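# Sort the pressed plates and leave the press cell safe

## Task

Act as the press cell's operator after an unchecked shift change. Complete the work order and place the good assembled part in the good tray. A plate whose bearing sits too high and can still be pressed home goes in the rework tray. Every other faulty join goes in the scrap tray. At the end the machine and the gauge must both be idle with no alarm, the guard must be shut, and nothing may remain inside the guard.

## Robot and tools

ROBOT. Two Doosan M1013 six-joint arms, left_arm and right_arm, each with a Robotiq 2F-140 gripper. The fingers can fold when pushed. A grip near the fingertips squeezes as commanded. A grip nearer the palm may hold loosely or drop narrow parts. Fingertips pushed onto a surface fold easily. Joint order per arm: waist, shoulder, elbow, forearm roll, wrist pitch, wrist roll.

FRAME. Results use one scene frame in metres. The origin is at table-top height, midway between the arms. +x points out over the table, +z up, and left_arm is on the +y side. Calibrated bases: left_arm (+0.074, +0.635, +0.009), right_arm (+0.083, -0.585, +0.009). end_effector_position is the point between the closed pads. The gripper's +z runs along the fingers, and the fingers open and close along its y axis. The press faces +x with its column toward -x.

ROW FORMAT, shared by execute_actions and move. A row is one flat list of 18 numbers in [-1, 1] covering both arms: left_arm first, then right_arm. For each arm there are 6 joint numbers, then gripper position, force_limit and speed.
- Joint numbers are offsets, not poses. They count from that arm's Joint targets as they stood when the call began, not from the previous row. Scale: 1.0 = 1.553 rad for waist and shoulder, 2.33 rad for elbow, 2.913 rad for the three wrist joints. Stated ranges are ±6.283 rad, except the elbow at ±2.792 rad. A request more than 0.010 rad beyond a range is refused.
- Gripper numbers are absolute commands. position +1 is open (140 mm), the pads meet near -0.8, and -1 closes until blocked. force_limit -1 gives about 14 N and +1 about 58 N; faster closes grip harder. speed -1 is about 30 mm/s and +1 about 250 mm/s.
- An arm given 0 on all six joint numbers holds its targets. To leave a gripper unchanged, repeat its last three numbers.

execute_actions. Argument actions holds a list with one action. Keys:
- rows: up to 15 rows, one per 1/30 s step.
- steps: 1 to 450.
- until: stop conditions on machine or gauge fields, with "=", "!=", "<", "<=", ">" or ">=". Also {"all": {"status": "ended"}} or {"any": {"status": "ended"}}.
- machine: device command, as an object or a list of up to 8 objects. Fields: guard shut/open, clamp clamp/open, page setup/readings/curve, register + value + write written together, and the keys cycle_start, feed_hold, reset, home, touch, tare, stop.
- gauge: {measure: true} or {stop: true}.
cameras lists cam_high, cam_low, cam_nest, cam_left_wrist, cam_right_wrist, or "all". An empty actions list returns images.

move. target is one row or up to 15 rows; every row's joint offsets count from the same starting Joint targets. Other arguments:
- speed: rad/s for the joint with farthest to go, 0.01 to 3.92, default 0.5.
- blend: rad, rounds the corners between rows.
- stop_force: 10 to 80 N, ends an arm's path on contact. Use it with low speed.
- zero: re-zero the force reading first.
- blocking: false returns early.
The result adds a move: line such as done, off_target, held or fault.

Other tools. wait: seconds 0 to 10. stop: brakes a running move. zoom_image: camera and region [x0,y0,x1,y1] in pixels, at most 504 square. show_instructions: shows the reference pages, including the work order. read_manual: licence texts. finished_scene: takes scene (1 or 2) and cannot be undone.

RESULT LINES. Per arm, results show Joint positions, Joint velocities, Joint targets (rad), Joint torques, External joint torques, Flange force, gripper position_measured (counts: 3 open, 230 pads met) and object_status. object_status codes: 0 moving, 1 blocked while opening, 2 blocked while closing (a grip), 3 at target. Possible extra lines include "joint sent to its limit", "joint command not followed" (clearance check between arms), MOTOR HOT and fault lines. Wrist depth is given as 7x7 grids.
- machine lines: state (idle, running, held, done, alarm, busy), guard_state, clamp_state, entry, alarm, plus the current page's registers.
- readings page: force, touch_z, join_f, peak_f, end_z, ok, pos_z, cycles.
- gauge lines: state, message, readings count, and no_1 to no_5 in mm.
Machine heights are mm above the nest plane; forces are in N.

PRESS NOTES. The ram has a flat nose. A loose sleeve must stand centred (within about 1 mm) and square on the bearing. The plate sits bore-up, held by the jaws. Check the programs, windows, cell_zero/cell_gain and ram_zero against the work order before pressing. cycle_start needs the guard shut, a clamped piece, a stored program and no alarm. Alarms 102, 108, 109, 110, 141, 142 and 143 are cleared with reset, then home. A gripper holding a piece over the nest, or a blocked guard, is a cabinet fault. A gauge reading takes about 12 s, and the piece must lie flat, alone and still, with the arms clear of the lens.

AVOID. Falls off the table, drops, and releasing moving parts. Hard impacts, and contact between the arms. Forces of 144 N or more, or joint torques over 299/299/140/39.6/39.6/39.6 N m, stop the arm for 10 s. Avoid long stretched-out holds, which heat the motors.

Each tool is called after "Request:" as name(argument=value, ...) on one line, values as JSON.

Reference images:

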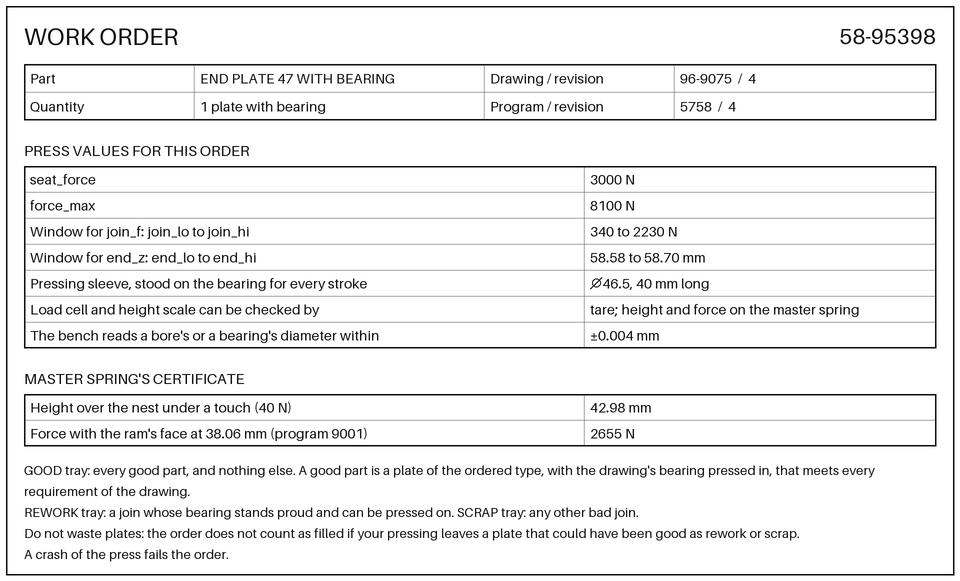

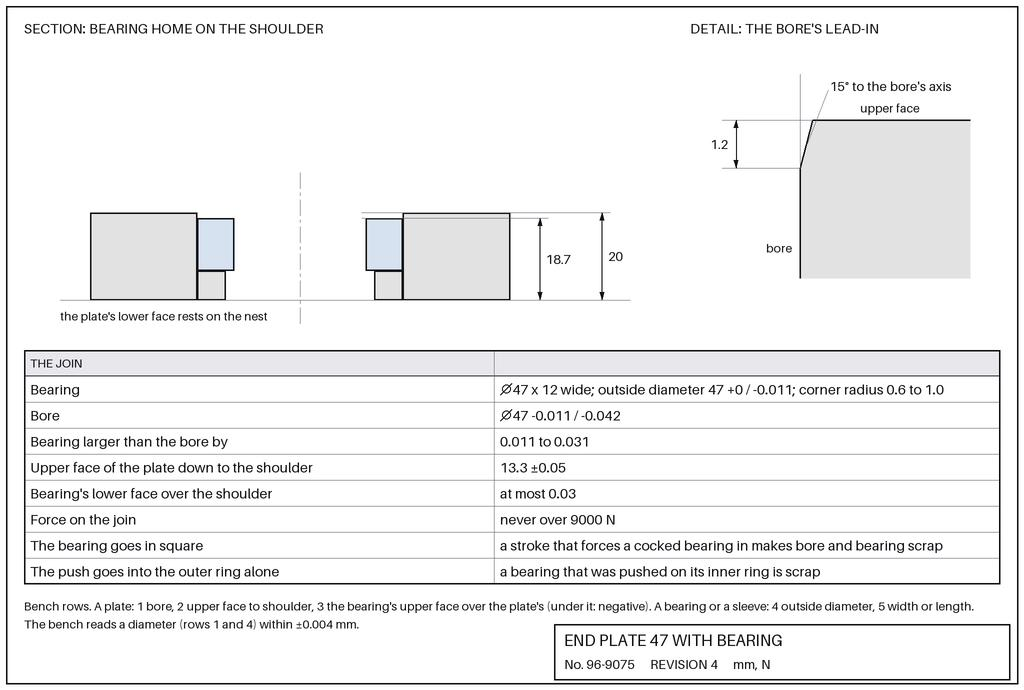

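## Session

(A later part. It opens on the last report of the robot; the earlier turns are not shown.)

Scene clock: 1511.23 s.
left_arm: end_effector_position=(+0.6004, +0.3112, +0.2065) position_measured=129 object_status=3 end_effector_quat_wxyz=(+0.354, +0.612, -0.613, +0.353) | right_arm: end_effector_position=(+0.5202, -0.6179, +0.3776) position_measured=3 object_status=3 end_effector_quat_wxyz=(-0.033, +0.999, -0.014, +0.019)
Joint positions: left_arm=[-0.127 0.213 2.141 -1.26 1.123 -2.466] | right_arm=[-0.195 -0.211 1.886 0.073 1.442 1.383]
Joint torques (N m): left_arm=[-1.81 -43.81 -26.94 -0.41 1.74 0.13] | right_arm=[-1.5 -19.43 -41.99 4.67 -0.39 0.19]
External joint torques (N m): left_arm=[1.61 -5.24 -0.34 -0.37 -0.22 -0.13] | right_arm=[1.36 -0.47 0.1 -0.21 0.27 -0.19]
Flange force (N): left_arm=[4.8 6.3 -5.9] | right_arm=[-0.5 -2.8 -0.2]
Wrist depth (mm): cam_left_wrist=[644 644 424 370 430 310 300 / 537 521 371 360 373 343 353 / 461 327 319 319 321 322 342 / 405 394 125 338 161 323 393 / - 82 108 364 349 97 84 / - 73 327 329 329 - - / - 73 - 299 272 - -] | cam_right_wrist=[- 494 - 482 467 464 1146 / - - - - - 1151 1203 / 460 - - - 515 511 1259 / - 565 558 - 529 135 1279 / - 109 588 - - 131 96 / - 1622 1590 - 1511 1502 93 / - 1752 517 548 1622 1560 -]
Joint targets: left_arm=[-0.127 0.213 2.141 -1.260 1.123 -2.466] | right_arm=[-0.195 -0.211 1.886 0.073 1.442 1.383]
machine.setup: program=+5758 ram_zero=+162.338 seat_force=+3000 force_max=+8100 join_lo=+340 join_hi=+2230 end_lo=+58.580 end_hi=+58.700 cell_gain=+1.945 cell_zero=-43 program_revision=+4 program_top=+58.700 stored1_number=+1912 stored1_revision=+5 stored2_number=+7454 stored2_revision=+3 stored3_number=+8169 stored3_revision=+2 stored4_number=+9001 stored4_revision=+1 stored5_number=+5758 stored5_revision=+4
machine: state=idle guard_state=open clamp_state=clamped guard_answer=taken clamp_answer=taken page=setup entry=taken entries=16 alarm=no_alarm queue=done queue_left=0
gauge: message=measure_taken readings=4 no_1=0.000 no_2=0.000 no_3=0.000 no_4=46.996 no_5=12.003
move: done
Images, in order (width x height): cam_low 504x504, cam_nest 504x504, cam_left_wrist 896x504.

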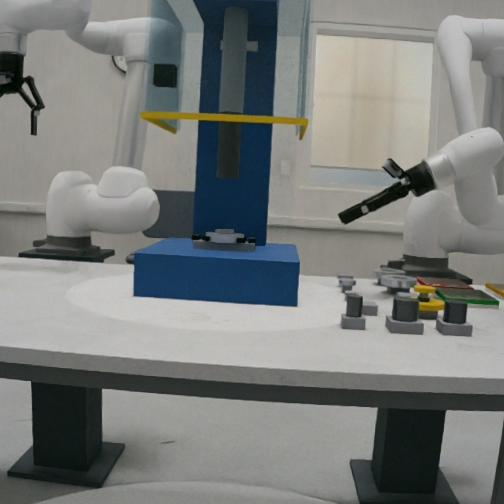

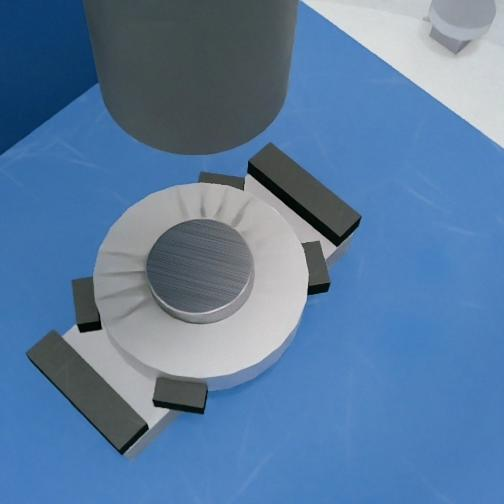

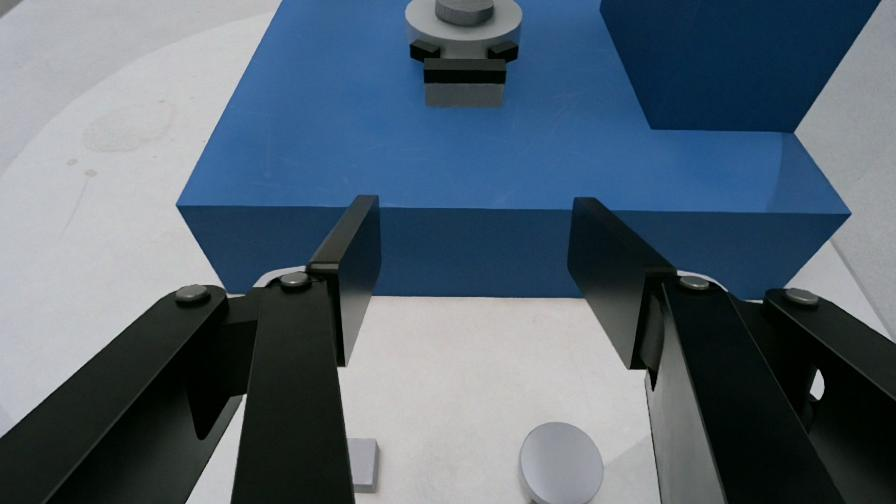

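Request:
move(target=[0.2245,0.3800,-0.3511,0.0839,0.1178,-0.0318,0.23,-0.3,-0.5,0,0,0,0,0,0,1,1,1], speed=0.7, cameras=["cam_left_wrist"])

Scene clock: 1554.07 s.
left_arm: end_effector_position=(+0.9655, +0.5781, +0.1309) position_measured=100 object_status=3 end_effector_quat_wxyz=(+0.354, +0.612, -0.613, +0.353) | right_arm: end_effector_position=(+0.5202, -0.6179, +0.3776) position_measured=3 object_status=3 end_effector_quat_wxyz=(-0.033, +0.999, -0.014, +0.019)
Joint positions: left_arm=[0.222 0.803 1.323 -1.016 1.467 -2.558] | right_arm=[-0.195 -0.211 1.886 0.073 1.442 1.383]
Joint torques (N m): left_arm=[-1.74 -100.54 -33.08 0.24 1.51 0.14] | right_arm=[-1.52 -19.76 -41.89 4.71 -0.36 0.15]
External joint torques (N m): left_arm=[1.31 -7.35 -0.15 -0.33 -0.18 -0.14] | right_arm=[1.38 -0.25 -0.19 -0.22 0.23 -0.15]
Flange force (N): left_arm=[6.4 9.9 -1.9] | right_arm=[0.3 -2.9 -0.6]
Wrist depth (mm): cam_left_wrist=[1753 488 491 488 497 475 469 / 1595 409 407 319 412 417 429 / 353 352 353 327 355 277 359 / 306 316 144 261 296 263 305 / - 87 263 271 271 105 88 / - - 248 250 249 - 87 / - - 227 227 227 - -] | cam_right_wrist=[- - 493 484 467 466 1135 / 472 - 512 508 482 485 1203 / 491 - 535 520 - 1286 1233 / - - - 548 521 135 1272 / - 109 590 - - 140 97 / - 1667 1622 625 1530 1492 93 / - 1778 480 566 1590 1580 -]
Joint targets: left_arm=[0.222 0.803 1.323 -1.016 1.467 -2.558] | right_arm=[-0.195 -0.211 1.886 0.073 1.442 1.383]
machine.setup: program=+5758 ram_zero=+162.338 seat_force=+3000 force_max=+8100 join_lo=+340 join_hi=+2230 end_lo=+58.580 end_hi=+58.700 cell_gain=+1.945 cell_zero=-43 program_revision=+4 program_top=+58.700 stored1_number=+1912 stored1_revision=+5 stored2_number=+7454 stored2_revision=+3 stored3_number=+8169 stored3_revision=+2 stored4_number=+9001 stored4_revision=+1 stored5_number=+5758 stored5_revision=+4
machine: state=idle guard_state=open clamp_state=clamped guard_answer=taken clamp_answer=taken page=setup entry=taken entries=16 alarm=no_alarm queue=done queue_left=0
gauge: message=measure_taken readings=4 no_1=0.000 no_2=0.000 no_3=0.000 no_4=46.996 no_5=12.003
move: done
Images, in order (width x height): cam_left_wrist 896x504.

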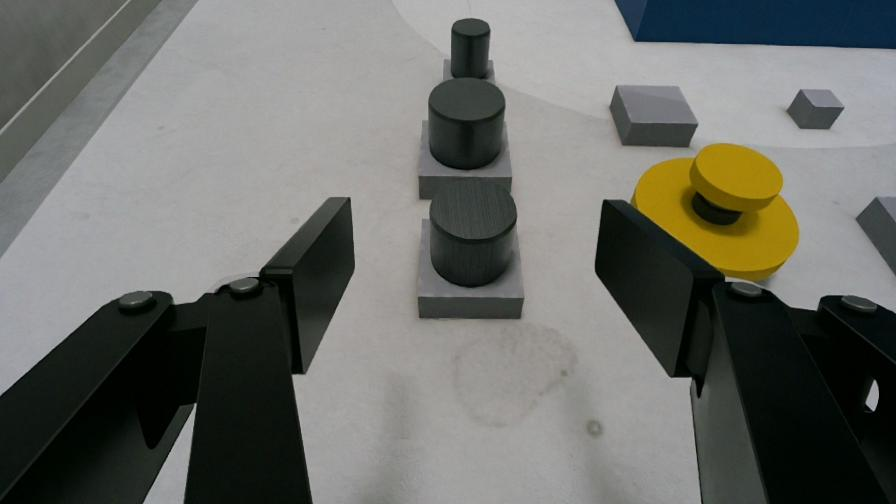

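Request:
move(target=[[-0.0024,0.0164,0.0116,-0.0025,-0.0103,0.0149,0.23,-0.3,-0.5,0,0,0,0,0,0,1,1,1],[-0.0507,0.0291,0.0327,-0.0197,-0.0401,0.0252,0.23,-0.3,-0.5,0,0,0,0,0,0,1,1,1]], speed=[0.3,0.12], cameras=["cam_left_wrist"])

Scene clock: 1597.90 s.
left_arm: end_effector_position=(+0.9621, +0.5439, +0.0770) position_measured=100 object_status=3 end_effector_quat_wxyz=(+0.353, +0.612, -0.614, +0.353) | right_arm: end_effector_position=(+0.5202, -0.6179, +0.3776) position_measured=3 object_status=3 end_effector_quat_wxyz=(-0.033, +0.999, -0.014, +0.019)
Joint positions: left_arm=[0.185 0.836 1.371 -1.041 1.397 -2.501] | right_arm=[-0.195 -0.211 1.886 0.073 1.442 1.383]
Joint torques (N m): left_arm=[-57.15 -59.69 -15 -13.92 1.62 0.12] | right_arm=[-1.36 -19.37 -41.93 4.68 -0.39 0.12]
External joint torques (N m): left_arm=[56.73 -48.44 -16.14 13.75 -0.19 -0.12] | right_arm=[1.31 -1.27 -0.3 -0.18 0.27 -0.13]
External joint torques when the fault began: left_arm=[103.05 -72.5 -32.78 24.85 -0.36 -0.08]
Flange force (N): left_arm=[14.0 30.3 -83.3] | right_arm=[-1.3 -3.0 -1.1]
Flange force when the fault began (N): left_arm=[9.6 26.0 -149.6]
Wrist depth (mm): cam_left_wrist=[361 380 379 265 382 385 406 / 316 316 318 261 321 304 211 / 273 272 274 189 276 228 216 / 240 245 144 201 230 207 208 / - 87 205 210 211 105 88 / - - 193 194 194 - 87 / - - 176 177 177 - -] | cam_right_wrist=[- - - - - - 1146 / 454 - - - - 451 1197 / 463 - 542 509 - 521 1259 / - - 537 542 554 140 1314 / - 109 - - 544 140 97 / - 1645 1645 - 1511 1492 93 / - 1752 519 564 1656 1601 -]
Joint targets: left_arm=[0.185 0.836 1.371 -1.041 1.397 -2.501] | right_arm=[-0.195 -0.211 1.886 0.073 1.442 1.383]
Tool commands: left_gripper/position=+0.231373 left_gripper/force_limit=-0.301961 left_gripper/speed=-0.498039 right_gripper/position=+1.0 right_gripper/force_limit=+1.0 right_gripper/speed=+1.0
FORCE FAULT: contact force on the left arm reached its limit, and that arm stopped for 10 seconds. The contact can be on any part of that arm, not only on its tool. That arm's remaining commands of this call were not run. That arm's target is now where it stood when the stop ended, not its last command. That arm accepts commands again.
machine.setup: program=+5758 ram_zero=+162.338 seat_force=+3000 force_max=+8100 join_lo=+340 join_hi=+2230 end_lo=+58.580 end_hi=+58.700 cell_gain=+1.945 cell_zero=-43 program_revision=+4 program_top=+58.700 stored1_number=+1912 stored1_revision=+5 stored2_number=+7454 stored2_revision=+3 stored3_number=+8169 stored3_revision=+2 stored4_number=+9001 stored4_revision=+1 stored5_number=+5758 stored5_revision=+4
machine: state=idle guard_state=open clamp_state=clamped guard_answer=taken clamp_answer=taken page=setup entry=taken entries=16 alarm=no_alarm queue=done queue_left=0
gauge: message=measure_taken readings=4 no_1=0.000 no_2=0.000 no_3=0.000 no_4=46.996 no_5=12.003
move: fault (left_arm); path passed 1 of 2 targets; left_arm: the wrist pitch is farthest, 0.047 rad from its target
Images, in order (width x height): cam_left_wrist 896x504.

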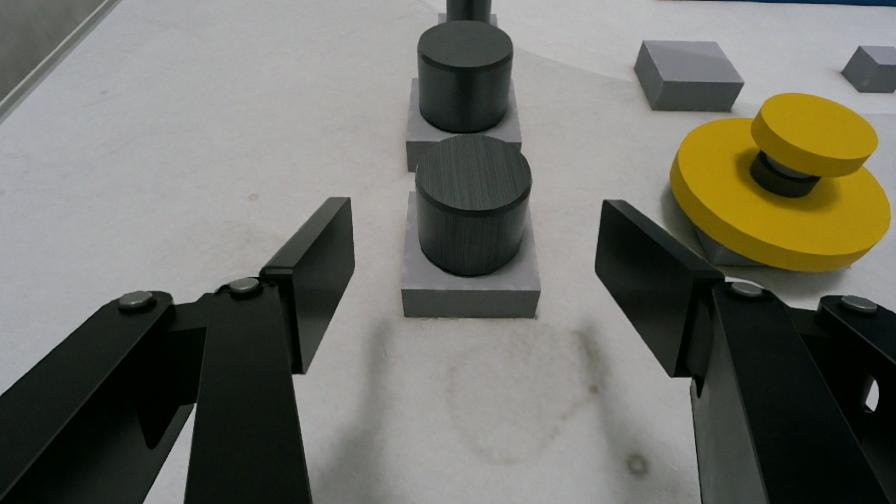

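Request:
move(target=[0.0232,-0.0213,-0.0209,0.0085,0.0239,-0.0196,0.1,-0.3,-0.5,0,0,0,0,0,0,1,1,1], speed=0.1)

Request:
move(target=[[-0.1121,-0.4050,0.4318,-0.4937,-0.3392,0.1835,0.1,-0.3,-0.5,0,0,0,0,0,0,1,1,1],[-0.2721,-0.2739,0.3817,-0.7296,-0.3336,0.3389,0.1,-0.3,-0.5,0,0,0,0,0,0,1,1,1]], speed=0.7, blend=[0.1,0], cameras=["cam_left_wrist","cam_nest","cam_low"])

Scene clock: 1621.83 s.
left_arm: end_effector_position=(+0.9659, +0.5776, +0.1308) position_measured=117 object_status=3 end_effector_quat_wxyz=(+0.354, +0.612, -0.613, +0.353) | right_arm: end_effector_position=(+0.5202, -0.6179, +0.3776) position_measured=3 object_status=3 end_effector_quat_wxyz=(-0.033, +0.999, -0.014, +0.019)
Joint positions: left_arm=[0.221 0.803 1.322 -1.017 1.466 -2.558] | right_arm=[-0.195 -0.211 1.886 0.073 1.442 1.383]
Joint torques (N m): left_arm=[-2.05 -100.14 -33.05 0.22 1.54 0.12] | right_arm=[-1.26 -19.61 -41.98 4.69 -0.37 0.12]
External joint torques (N m): left_arm=[1.64 -7.73 -0.19 -0.32 -0.21 -0.12] | right_arm=[1.19 -0.89 -0.22 -0.19 0.25 -0.12]
Flange force (N): left_arm=[6.5 10.4 -2.3] | right_arm=[-0.8 -2.6 -0.8]
Wrist depth (mm): cam_left_wrist=[1567 515 489 475 498 467 469 / 1605 406 411 321 426 401 418 / 351 352 354 327 354 277 356 / 308 308 132 262 153 268 308 / - 89 121 271 270 104 85 / - - 249 249 249 - - / - - 226 226 227 - -] | cam_right_wrist=[448 - 492 - 472 460 1130 / - - 520 508 - 475 1185 / 523 - 535 522 - 1465 1233 / - - 551 - 534 140 1307 / - 110 - - - 130 97 / - 1691 1601 597 1465 1540 93 / - 1691 643 574 1612 1656 -]
Joint targets: left_arm=[0.221 0.803 1.322 -1.017 1.466 -2.558] | right_arm=[-0.195 -0.211 1.886 0.073 1.442 1.383]
machine.setup: program=+5758 ram_zero=+162.338 seat_force=+3000 force_max=+8100 join_lo=+340 join_hi=+2230 end_lo=+58.580 end_hi=+58.700 cell_gain=+1.945 cell_zero=-43 program_revision=+4 program_top=+58.700 stored1_number=+1912 stored1_revision=+5 stored2_number=+7454 stored2_revision=+3 stored3_number=+8169 stored3_revision=+2 stored4_number=+9001 stored4_revision=+1 stored5_number=+5758 stored5_revision=+4
machine: state=idle guard_state=open clamp_state=clamped guard_answer=taken clamp_answer=taken page=setup entry=taken entries=16 alarm=no_alarm queue=done queue_left=0
gauge: message=measure_taken readings=4 no_1=0.000 no_2=0.000 no_3=0.000 no_4=46.996 no_5=12.003
move: done

Scene clock: 1625.33 s.
left_arm: end_effector_position=(+0.8734, +0.5022, +0.0949) position_measured=117 object_status=3 end_effector_quat_wxyz=(+0.052, +0.862, -0.089, +0.497) | right_arm: end_effector_position=(+0.5202, -0.6179, +0.3776) position_measured=3 object_status=3 end_effector_quat_wxyz=(-0.033, +0.999, -0.014, +0.019)
Joint positions: left_arm=[-0.201 0.378 2.212 -3.142 0.495 -1.571] | right_arm=[-0.195 -0.211 1.886 0.073 1.442 1.383]
Joint torques (N m): left_arm=[-2.31 -56.94 -24.06 -1.83 2.66 0.1] | right_arm=[-1.44 -19.53 -41.88 4.71 -0.35 0.16]
External joint torques (N m): left_arm=[2.07 -5.72 -0.52 -0.45 -0.24 -0.1] | right_arm=[1.37 -1.08 -0.39 -0.21 0.22 -0.16]
Flange force (N): left_arm=[6.6 -2.3 -9.5] | right_arm=[-0.8 -3.0 -1.1]
Wrist depth (mm): cam_left_wrist=[303 399 416 417 421 420 431 / 319 348 348 347 349 351 345 / 295 299 299 223 286 250 287 / 255 264 131 242 243 260 267 / - 89 121 236 231 104 85 / - - 212 213 178 - - / - - 193 193 156 - -] | cam_right_wrist=[478 - 492 - 468 460 1157 / 453 - - - 491 - 1203 / 458 - - 506 510 1233 1240 / 482 - 562 - 530 140 1293 / - 109 595 - - 130 96 / - 1691 1645 - 1511 1492 93 / - 1715 507 532 620 1580 -]
Joint targets: left_arm=[-0.201 0.378 2.212 -3.142 0.495 -1.571] | right_arm=[-0.195 -0.211 1.886 0.073 1.442 1.383]
machine.setup: program=+5758 ram_zero=+162.338 seat_force=+3000 force_max=+8100 join_lo=+340 join_hi=+2230 end_lo=+58.580 end_hi=+58.700 cell_gain=+1.945 cell_zero=-43 program_revision=+4 program_top=+58.700 stored1_number=+1912 stored1_revision=+5 stored2_number=+7454 stored2_revision=+3 stored3_number=+8169 stored3_revision=+2 stored4_number=+9001 stored4_revision=+1 stored5_number=+5758 stored5_revision=+4
machine: state=idle guard_state=open clamp_state=clamped guard_answer=taken clamp_answer=taken page=setup entry=taken entries=16 alarm=no_alarm queue=done queue_left=0
gauge: message=measure_taken readings=4 no_1=0.000 no_2=0.000 no_3=0.000 no_4=46.996 no_5=12.003
move: done
Images, in order (width x height): cam_low 504x504, cam_nest 504x504, cam_left_wrist 896x504.

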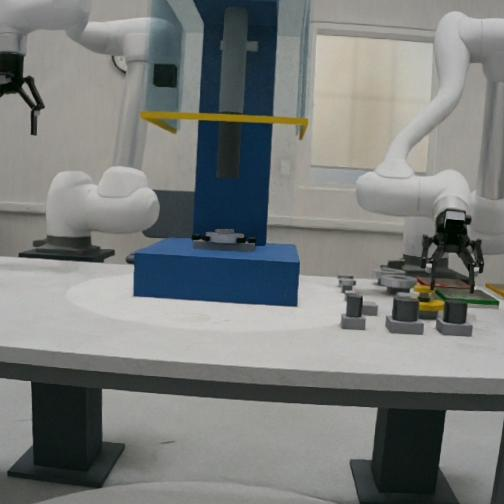

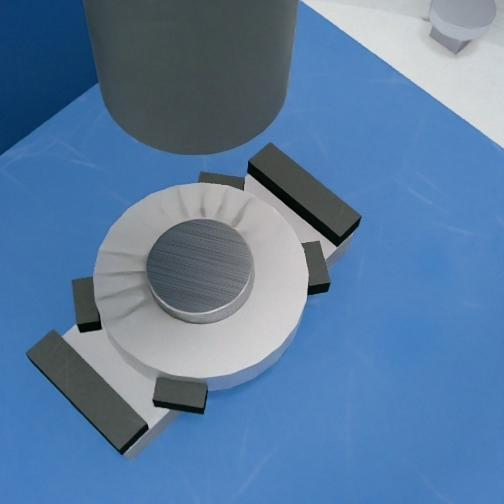

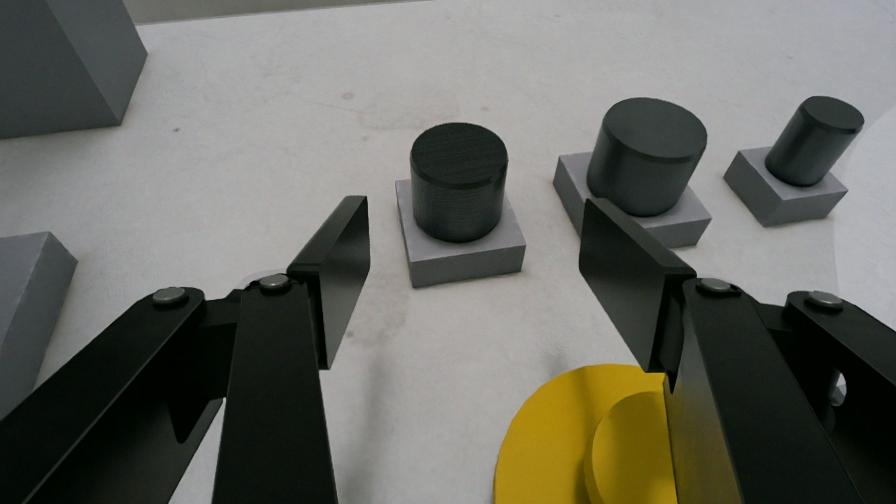

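Request:
move(target=[0.0031,0.0889,-0.0549,0,0.0035,0,0.1,-0.3,-1,0,0,0,0,0,0,1,1,1], speed=0.1, cameras=["cam_left_wrist"])

Scene clock: 1642.83 s.
left_arm: end_effector_position=(+0.9449, +0.4915, +0.0550) position_measured=117 object_status=3 end_effector_quat_wxyz=(+0.050, +0.862, -0.087, +0.497) | right_arm: end_effector_position=(+0.5202, -0.6179, +0.3776) position_measured=3 object_status=3 end_effector_quat_wxyz=(-0.033, +0.999, -0.014, +0.019)
Joint positions: left_arm=[-0.197 0.516 2.084 -3.142 0.505 -1.571] | right_arm=[-0.195 -0.211 1.886 0.073 1.442 1.383]
Joint torques (N m): left_arm=[-1.74 -69.25 -23.78 -1.75 2.67 0.14] | right_arm=[-1.33 -19.57 -41.96 4.7 -0.39 0.15]
External joint torques (N m): left_arm=[1.45 -5.9 -0.28 -0.47 -0.26 -0.14] | right_arm=[1.1 0.06 0 -0.22 0.26 -0.15]
Flange force (N): left_arm=[6.1 -1.0 -9.1] | right_arm=[0.4 -2.2 -0.3]
Wrist depth (mm): cam_left_wrist=[310 333 334 336 337 341 344 / 279 279 280 281 283 284 286 / 241 241 242 152 244 162 158 / 211 211 131 140 140 160 182 / - 89 121 161 169 104 85 / - - 174 169 171 - - / - - 156 156 159 - -] | cam_right_wrist=[455 487 488 - 460 - 1130 / 512 507 519 497 - - 1203 / 496 - - 514 517 505 1259 / 484 - - - - 135 1300 / - 109 570 - - 130 96 / - 1633 1622 - 1502 - 93 / - 1804 515 569 1590 1530 -]
Joint targets: left_arm=[-0.197 0.516 2.084 -3.142 0.505 -1.571] | right_arm=[-0.195 -0.211 1.886 0.073 1.442 1.383]
machine.setup: program=+5758 ram_zero=+162.338 seat_force=+3000 force_max=+8100 join_lo=+340 join_hi=+2230 end_lo=+58.580 end_hi=+58.700 cell_gain=+1.945 cell_zero=-43 program_revision=+4 program_top=+58.700 stored1_number=+1912 stored1_revision=+5 stored2_number=+7454 stored2_revision=+3 stored3_number=+8169 stored3_revision=+2 stored4_number=+9001 stored4_revision=+1 stored5_number=+5758 stored5_revision=+4
machine: state=idle guard_state=open clamp_state=clamped guard_answer=taken clamp_answer=taken page=setup entry=taken entries=16 alarm=no_alarm queue=done queue_left=0
gauge: message=measure_taken readings=4 no_1=0.000 no_2=0.000 no_3=0.000 no_4=46.996 no_5=12.003
move: done
Images, in order (width x height): cam_left_wrist 896x504.

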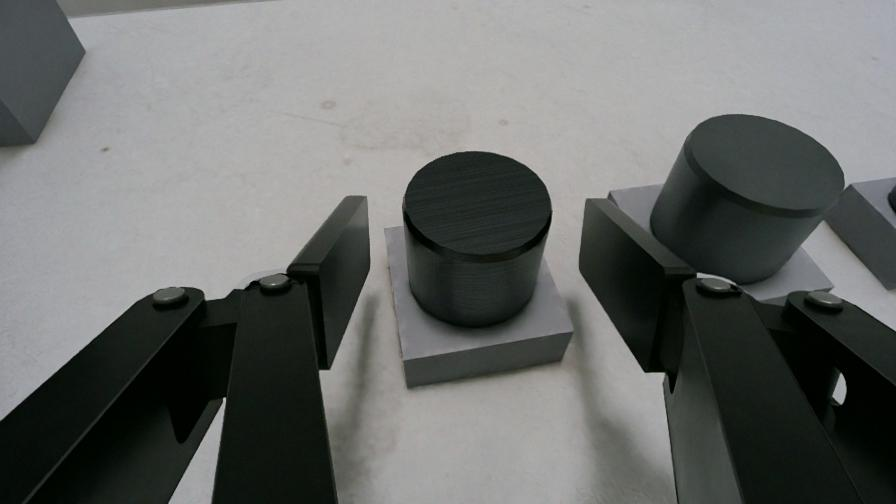

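Request:
move(target=[0,0,0,0,0,0,-1,-0.3,-1,0,0,0,0,0,0,1,1,1])

Request:
wait(seconds=1, cameras=["cam_left_wrist"])

Scene clock: 1650.30 s.
left_arm: end_effector_position=(+0.9449, +0.4915, +0.0550) position_measured=161 object_status=0 end_effector_quat_wxyz=(+0.050, +0.862, -0.087, +0.497) | right_arm: end_effector_position=(+0.5202, -0.6179, +0.3776) position_measured=3 object_status=3 end_effector_quat_wxyz=(-0.033, +0.999, -0.014, +0.019)
Joint positions: left_arm=[-0.197 0.516 2.084 -3.142 0.505 -1.571] | right_arm=[-0.195 -0.211 1.886 0.073 1.442 1.383]
Joint torques (N m): left_arm=[-2.64 -64.92 -23.88 -1.73 1.86 -0.03] | right_arm=[-1.31 -19.54 -41.92 4.69 -0.37 0.13]
External joint torques (N m): left_arm=[2.34 -10.27 -0.27 -0.5 0.56 0.03] | right_arm=[1.16 -0.35 -0.01 -0.22 0.24 -0.14]
Flange force (N): left_arm=[8.4 -1.8 -16.2] | right_arm=[-0.2 -2.4 -0.4]
Wrist depth (mm): cam_left_wrist=[323 333 334 335 338 354 346 / 279 280 278 280 283 276 286 / 240 240 249 152 243 162 154 / 211 212 117 140 140 169 182 / 192 82 88 161 143 92 183 / - 74 - 171 171 - 73 / - - - 156 158 - 73] | cam_right_wrist=[435 - 488 - 470 - 1135 / - 518 515 - 489 - 1215 / 454 - - - - - 1246 / - - 577 - 509 135 1300 / - 110 - 593 - 131 96 / - 1691 1645 - 1474 1502 93 / - 1778 519 553 1590 1570 -]
Joint targets: left_arm=[-0.197 0.516 2.084 -3.142 0.505 -1.571] | right_arm=[-0.195 -0.211 1.886 0.073 1.442 1.383]
machine.setup: program=+5758 ram_zero=+162.338 seat_force=+3000 force_max=+8100 join_lo=+340 join_hi=+2230 end_lo=+58.580 end_hi=+58.700 cell_gain=+1.945 cell_zero=-43 program_revision=+4 program_top=+58.700 stored1_number=+1912 stored1_revision=+5 stored2_number=+7454 stored2_revision=+3 stored3_number=+8169 stored3_revision=+2 stored4_number=+9001 stored4_revision=+1 stored5_number=+5758 stored5_revision=+4
machine: state=idle guard_state=open clamp_state=clamped guard_answer=taken clamp_answer=taken page=setup entry=taken entries=16 alarm=no_alarm queue=done queue_left=0
gauge: message=measure_taken readings=4 no_1=0.000 no_2=0.000 no_3=0.000 no_4=46.996 no_5=12.003
move: done

Scene clock: 1651.30 s.
left_arm: end_effector_position=(+0.9449, +0.4915, +0.0550) position_measured=161 object_status=2 end_effector_quat_wxyz=(+0.050, +0.862, -0.087, +0.497) | right_arm: end_effector_position=(+0.5202, -0.6179, +0.3776) position_measured=3 object_status=3 end_effector_quat_wxyz=(-0.033, +0.999, -0.014, +0.019)
Joint positions: left_arm=[-0.197 0.516 2.084 -3.142 0.505 -1.571] | right_arm=[-0.195 -0.211 1.886 0.073 1.442 1.383]
Joint torques (N m): left_arm=[-2.61 -64.66 -23.89 -1.72 1.9 0] | right_arm=[-1.19 -19.29 -41.96 4.71 -0.36 0.15]
External joint torques (N m): left_arm=[2.28 -10.56 -0.29 -0.5 0.52 0] | right_arm=[0.96 -0.26 -0.01 -0.24 0.22 -0.15]
Flange force (N): left_arm=[8.7 -1.7 -16.6] | right_arm=[-0.2 -1.9 -0.3]
Wrist depth (mm): cam_left_wrist=[309 334 334 333 338 342 344 / 280 278 280 280 282 285 287 / 240 241 241 152 243 162 158 / 210 212 211 140 140 169 177 / 192 82 88 161 143 92 183 / - 74 - 171 171 - 73 / - - - 156 159 - 73] | cam_right_wrist=[436 - - 454 475 477 1135 / 509 - 509 - - 471 1197 / 463 547 - 515 - 1203 1246 / - - - - - 140 1307 / - 110 614 - - 140 96 / - 1612 1645 603 1520 1502 93 / - 1739 518 552 1601 1590 -]
Joint targets: left_arm=[-0.197 0.516 2.084 -3.142 0.505 -1.571] | right_arm=[-0.195 -0.211 1.886 0.073 1.442 1.383]
Tool commands: left_gripper/position=-1.0 left_gripper/force_limit=-0.3 left_gripper/speed=-1.0 right_gripper/position=+1.0 right_gripper/force_limit=+1.0 right_gripper/speed=+1.0
machine.setup: program=+5758 ram_zero=+162.338 seat_force=+3000 force_max=+8100 join_lo=+340 join_hi=+2230 end_lo=+58.580 end_hi=+58.700 cell_gain=+1.945 cell_zero=-43 program_revision=+4 program_top=+58.700 stored1_number=+1912 stored1_revision=+5 stored2_number=+7454 stored2_revision=+3 stored3_number=+8169 stored3_revision=+2 stored4_number=+9001 stored4_revision=+1 stored5_number=+5758 stored5_revision=+4
machine: state=idle guard_state=open clamp_state=clamped guard_answer=taken clamp_answer=taken page=setup entry=taken entries=16 alarm=no_alarm queue=done queue_left=0
gauge: message=measure_taken readings=4 no_1=0.000 no_2=0.000 no_3=0.000 no_4=46.996 no_5=12.003
wait: 1.00 s
Images, in order (width x height): cam_left_wrist 896x504.

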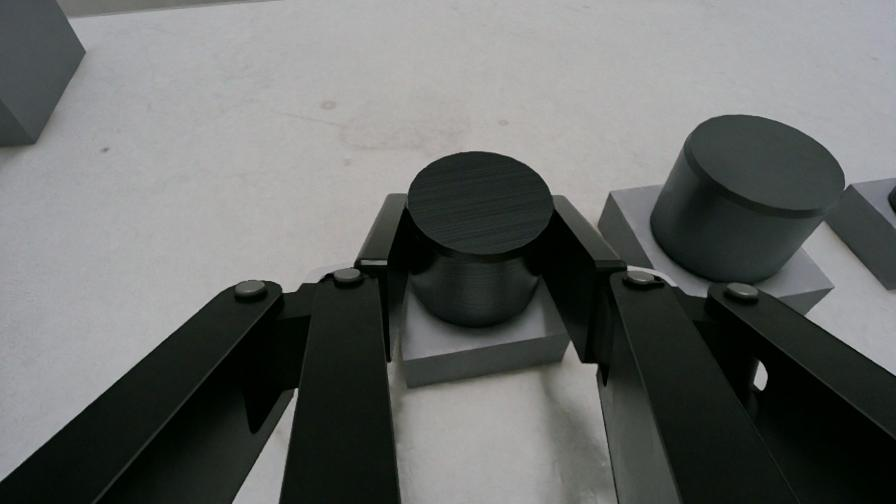

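Request:
move(target=[[0,-0.0494,-0.0061,0,-0.0312,0,-1,-0.3,-1,0,0,0,0,0,0,1,1,1],[0.1569,-0.22,0.105,0.2359,-0.0091,-0.1554,-1,-0.3,-1,0,0,0,0,0,0,1,1,1],[0.0445,-0.1951,0.0242,0.6458,0.2124,-0.3072,-1,-0.3,-1,0,0,0,0,0,0,1,1,1],[-0.2630,-0.1058,-0.0442,0.5493,0.0981,-0.3396,-1,-0.3,-1,0,0,0,0,0,0,1,1,1]], speed=[0.15,0.7,0.7,0.3], blend=[0.03,0.1,0.05,0], cameras=["cam_left_wrist","cam_nest","cam_low"])

Request:
zoom_image(camera="cam_nest", region=[100, 120, 300, 320])

Request:
zoom_image(camera="cam_left_wrist", region=[380, 120, 580, 360])

Request:
zoom_image(camera="cam_low", region=[190, 200, 270, 250])

Scene clock: 1675.27 s.
left_arm: end_effector_position=(+0.5995, +0.0206, +0.1910) position_measured=161 object_status=2 end_effector_quat_wxyz=(+0.354, +0.612, -0.613, +0.353) | right_arm: end_effector_position=(+0.5202, -0.6179, +0.3776) position_measured=3 object_status=3 end_effector_quat_wxyz=(-0.033, +0.999, -0.014, +0.019)
Joint positions: left_arm=[-0.605 0.352 1.981 -1.542 0.791 -2.56] | right_arm=[-0.195 -0.211 1.886 0.073 1.442 1.383]
Joint torques (N m): left_arm=[-1.41 -62.55 -31.74 -1.83 2.43 0.1] | right_arm=[-1.46 -19.52 -41.93 4.68 -0.4 0.15]
External joint torques (N m): left_arm=[1.19 -1.76 2.94 0.48 -1.1 -0.1] | right_arm=[1.36 -0.78 -0.14 -0.19 0.27 -0.16]
Flange force (N): left_arm=[-1.3 5.8 -5.0] | right_arm=[-0.7 -2.9 -0.7]
Wrist depth (mm): cam_left_wrist=[619 607 638 646 609 646 185 / 510 508 332 337 513 336 186 / 438 312 295 152 298 280 185 / 385 258 258 140 140 256 185 / 343 82 88 174 143 92 168 / - 74 - 171 171 - 73 / - - - 159 159 - 73] | cam_right_wrist=[460 - 496 485 462 449 1135 / - 507 - 488 488 - 1215 / 494 - - - - 1314 1246 / - 564 - - - 135 1300 / - 109 - - - 130 96 / - 1633 1645 - 1540 1492 93 / - 1727 517 554 1612 1590 -]
Joint targets: left_arm=[-0.605 0.352 1.981 -1.542 0.791 -2.560] | right_arm=[-0.195 -0.211 1.886 0.073 1.442 1.383]
machine.setup: program=+5758 ram_zero=+162.338 seat_force=+3000 force_max=+8100 join_lo=+340 join_hi=+2230 end_lo=+58.580 end_hi=+58.700 cell_gain=+1.945 cell_zero=-43 program_revision=+4 program_top=+58.700 stored1_number=+1912 stored1_revision=+5 stored2_number=+7454 stored2_revision=+3 stored3_number=+8169 stored3_revision=+2 stored4_number=+9001 stored4_revision=+1 stored5_number=+5758 stored5_revision=+4
machine: state=idle guard_state=open clamp_state=clamped guard_answer=taken clamp_answer=taken page=setup entry=taken entries=16 alarm=no_alarm queue=done queue_left=0
gauge: message=measure_taken readings=4 no_1=0.000 no_2=0.000 no_3=0.000 no_4=46.996 no_5=12.003
move: done
Images, in order (width x height): cam_low 504x504, cam_nest 504x504, cam_left_wrist 896x504.

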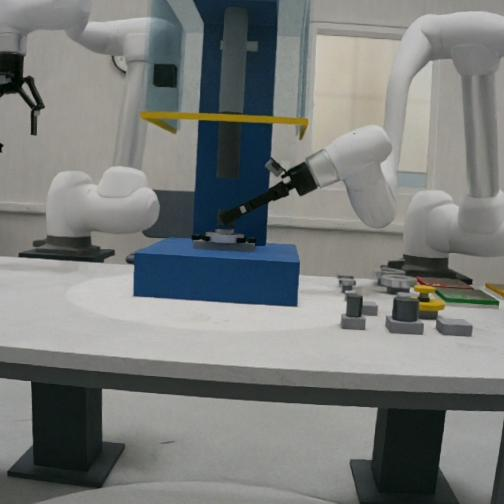

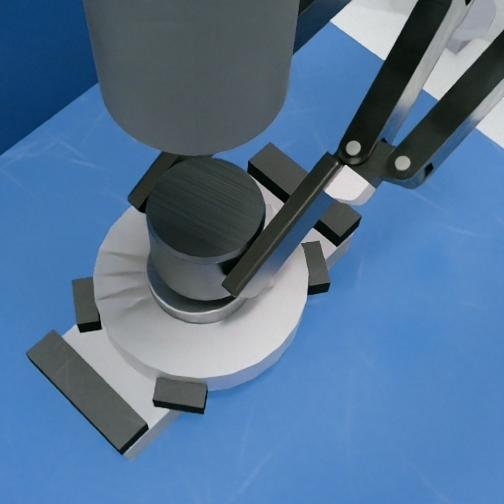

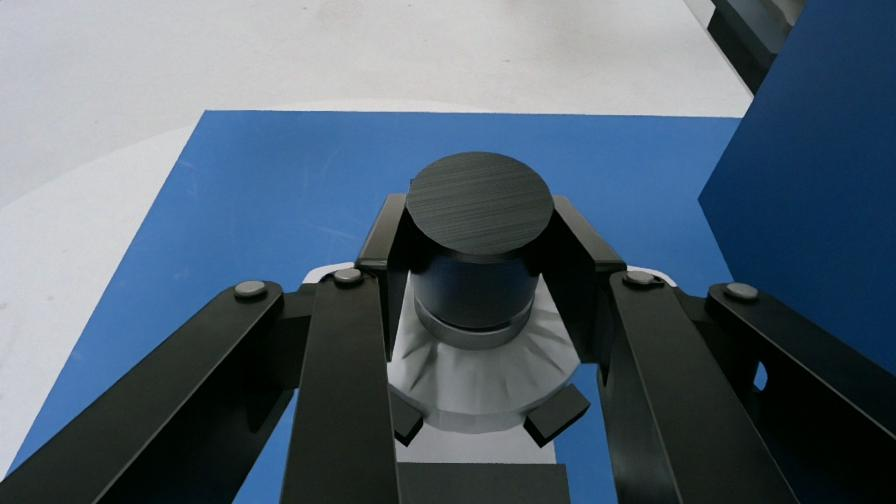

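Scaled by 2.520.

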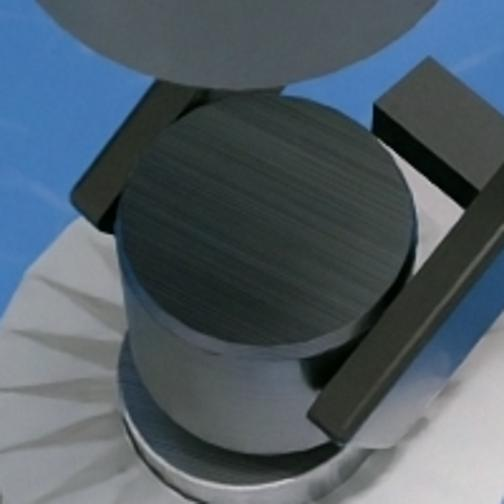

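Scaled by 2.100.

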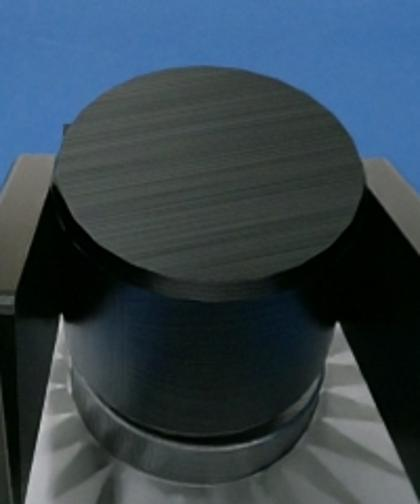

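Scaled by 6.300.

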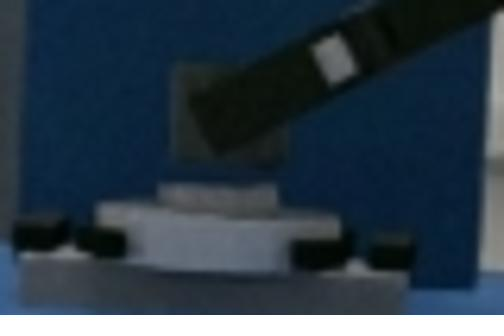

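Request:
move(target=[-0.0013,0.0057,0.0011,-0.0043,-0.0006,0.0055,-1,-0.3,-1,0,0,0,0,0,0,1,1,1], speed=0.02, stop_force=10, cameras=["cam_left_wrist","cam_nest","cam_low"])

Request:
zoom_image(camera="cam_nest", region=[130, 190, 270, 330])

Request:
zoom_image(camera="cam_left_wrist", region=[390, 260, 570, 370])

Request:
zoom_image(camera="cam_low", region=[190, 200, 270, 250])

Scene clock: 1716.77 s.
left_arm: end_effector_position=(+0.5994, +0.0191, +0.1845) position_measured=161 object_status=2 end_effector_quat_wxyz=(+0.354, +0.612, -0.613, +0.353) | right_arm: end_effector_position=(+0.5202, -0.6179, +0.3776) position_measured=3 object_status=3 end_effector_quat_wxyz=(-0.033, +0.999, -0.014, +0.019)
Joint positions: left_arm=[-0.607 0.36 1.983 -1.554 0.789 -2.544] | right_arm=[-0.195 -0.211 1.886 0.073 1.442 1.383]
Joint torques (N m): left_arm=[-1.9 -63.02 -31.35 -1.89 2.5 0.13] | right_arm=[-1.31 -19.73 -41.87 4.69 -0.39 0.15]
External joint torques (N m): left_arm=[1.66 -1.86 2.77 0.5 -1.14 -0.13] | right_arm=[1.27 -0.78 -0.1 -0.21 0.28 -0.15]
Flange force (N): left_arm=[-1.1 5.1 -5.6] | right_arm=[-0.8 -2.7 -0.6]
Wrist depth (mm): cam_left_wrist=[599 607 599 599 603 603 185 / 496 485 332 333 333 507 194 / 426 295 287 152 287 273 186 / 354 250 250 140 140 247 194 / 232 83 88 170 143 92 168 / - 74 - 164 165 - 73 / - - - 153 153 - 73] | cam_right_wrist=[446 526 - 482 475 - 1124 / 444 - - - 483 485 1191 / - 560 552 530 510 496 1253 / - - 566 584 - 135 1293 / - 109 - - 542 130 96 / - 1645 1601 601 1590 1511 93 / - 1739 503 547 1590 1590 -]
Joint targets: left_arm=[-0.607 0.360 1.983 -1.554 0.789 -2.544] | right_arm=[-0.195 -0.211 1.886 0.073 1.442 1.383]
machine.setup: program=+5758 ram_zero=+162.338 seat_force=+3000 force_max=+8100 join_lo=+340 join_hi=+2230 end_lo=+58.580 end_hi=+58.700 cell_gain=+1.945 cell_zero=-43 program_revision=+4 program_top=+58.700 stored1_number=+1912 stored1_revision=+5 stored2_number=+7454 stored2_revision=+3 stored3_number=+8169 stored3_revision=+2 stored4_number=+9001 stored4_revision=+1 stored5_number=+5758 stored5_revision=+4
machine: state=idle guard_state=open clamp_state=clamped guard_answer=taken clamp_answer=taken page=setup entry=taken entries=16 alarm=no_alarm queue=done queue_left=0
gauge: message=measure_taken readings=4 no_1=0.000 no_2=0.000 no_3=0.000 no_4=46.996 no_5=12.003
move: done
Images, in order (width x height): cam_low 504x504, cam_nest 504x504, cam_left_wrist 896x504.

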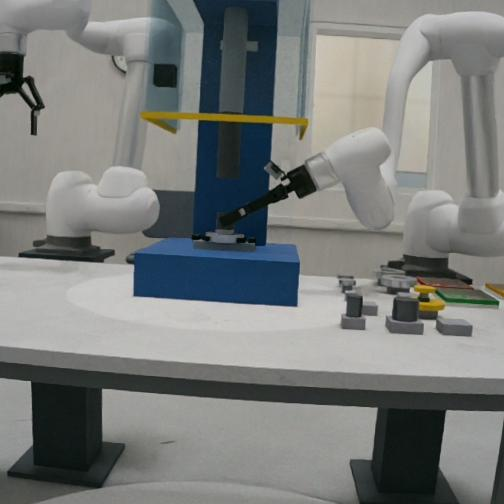

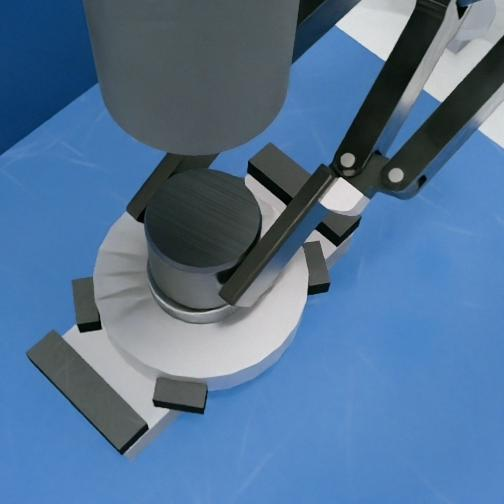

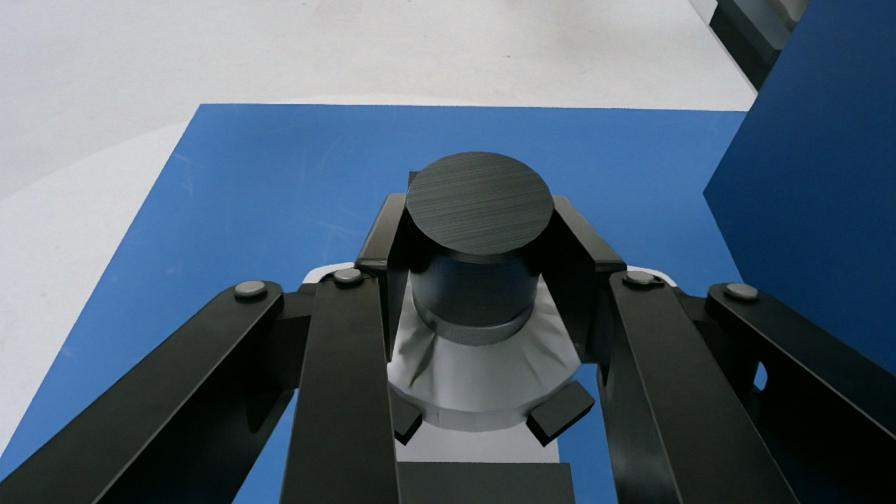

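Scaled by 3.600.

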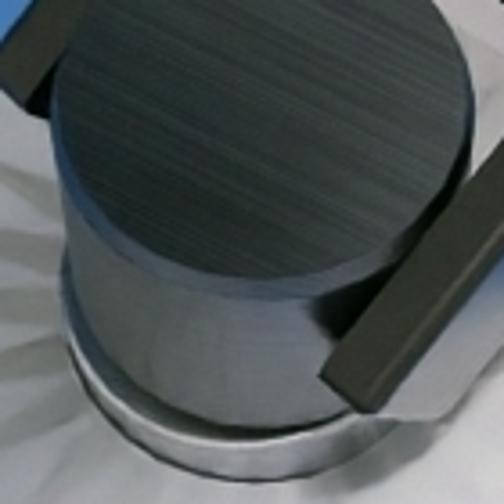

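Scaled by 2.800.

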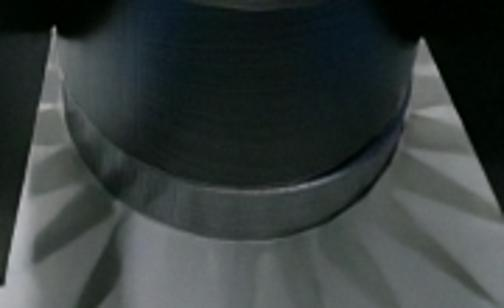

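Scaled by 6.300.

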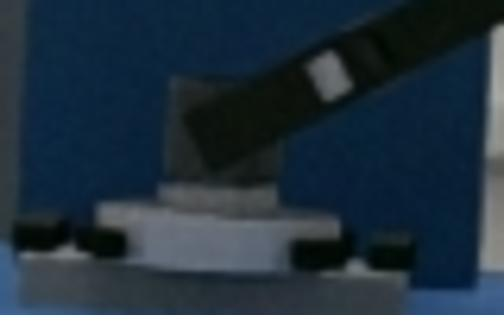

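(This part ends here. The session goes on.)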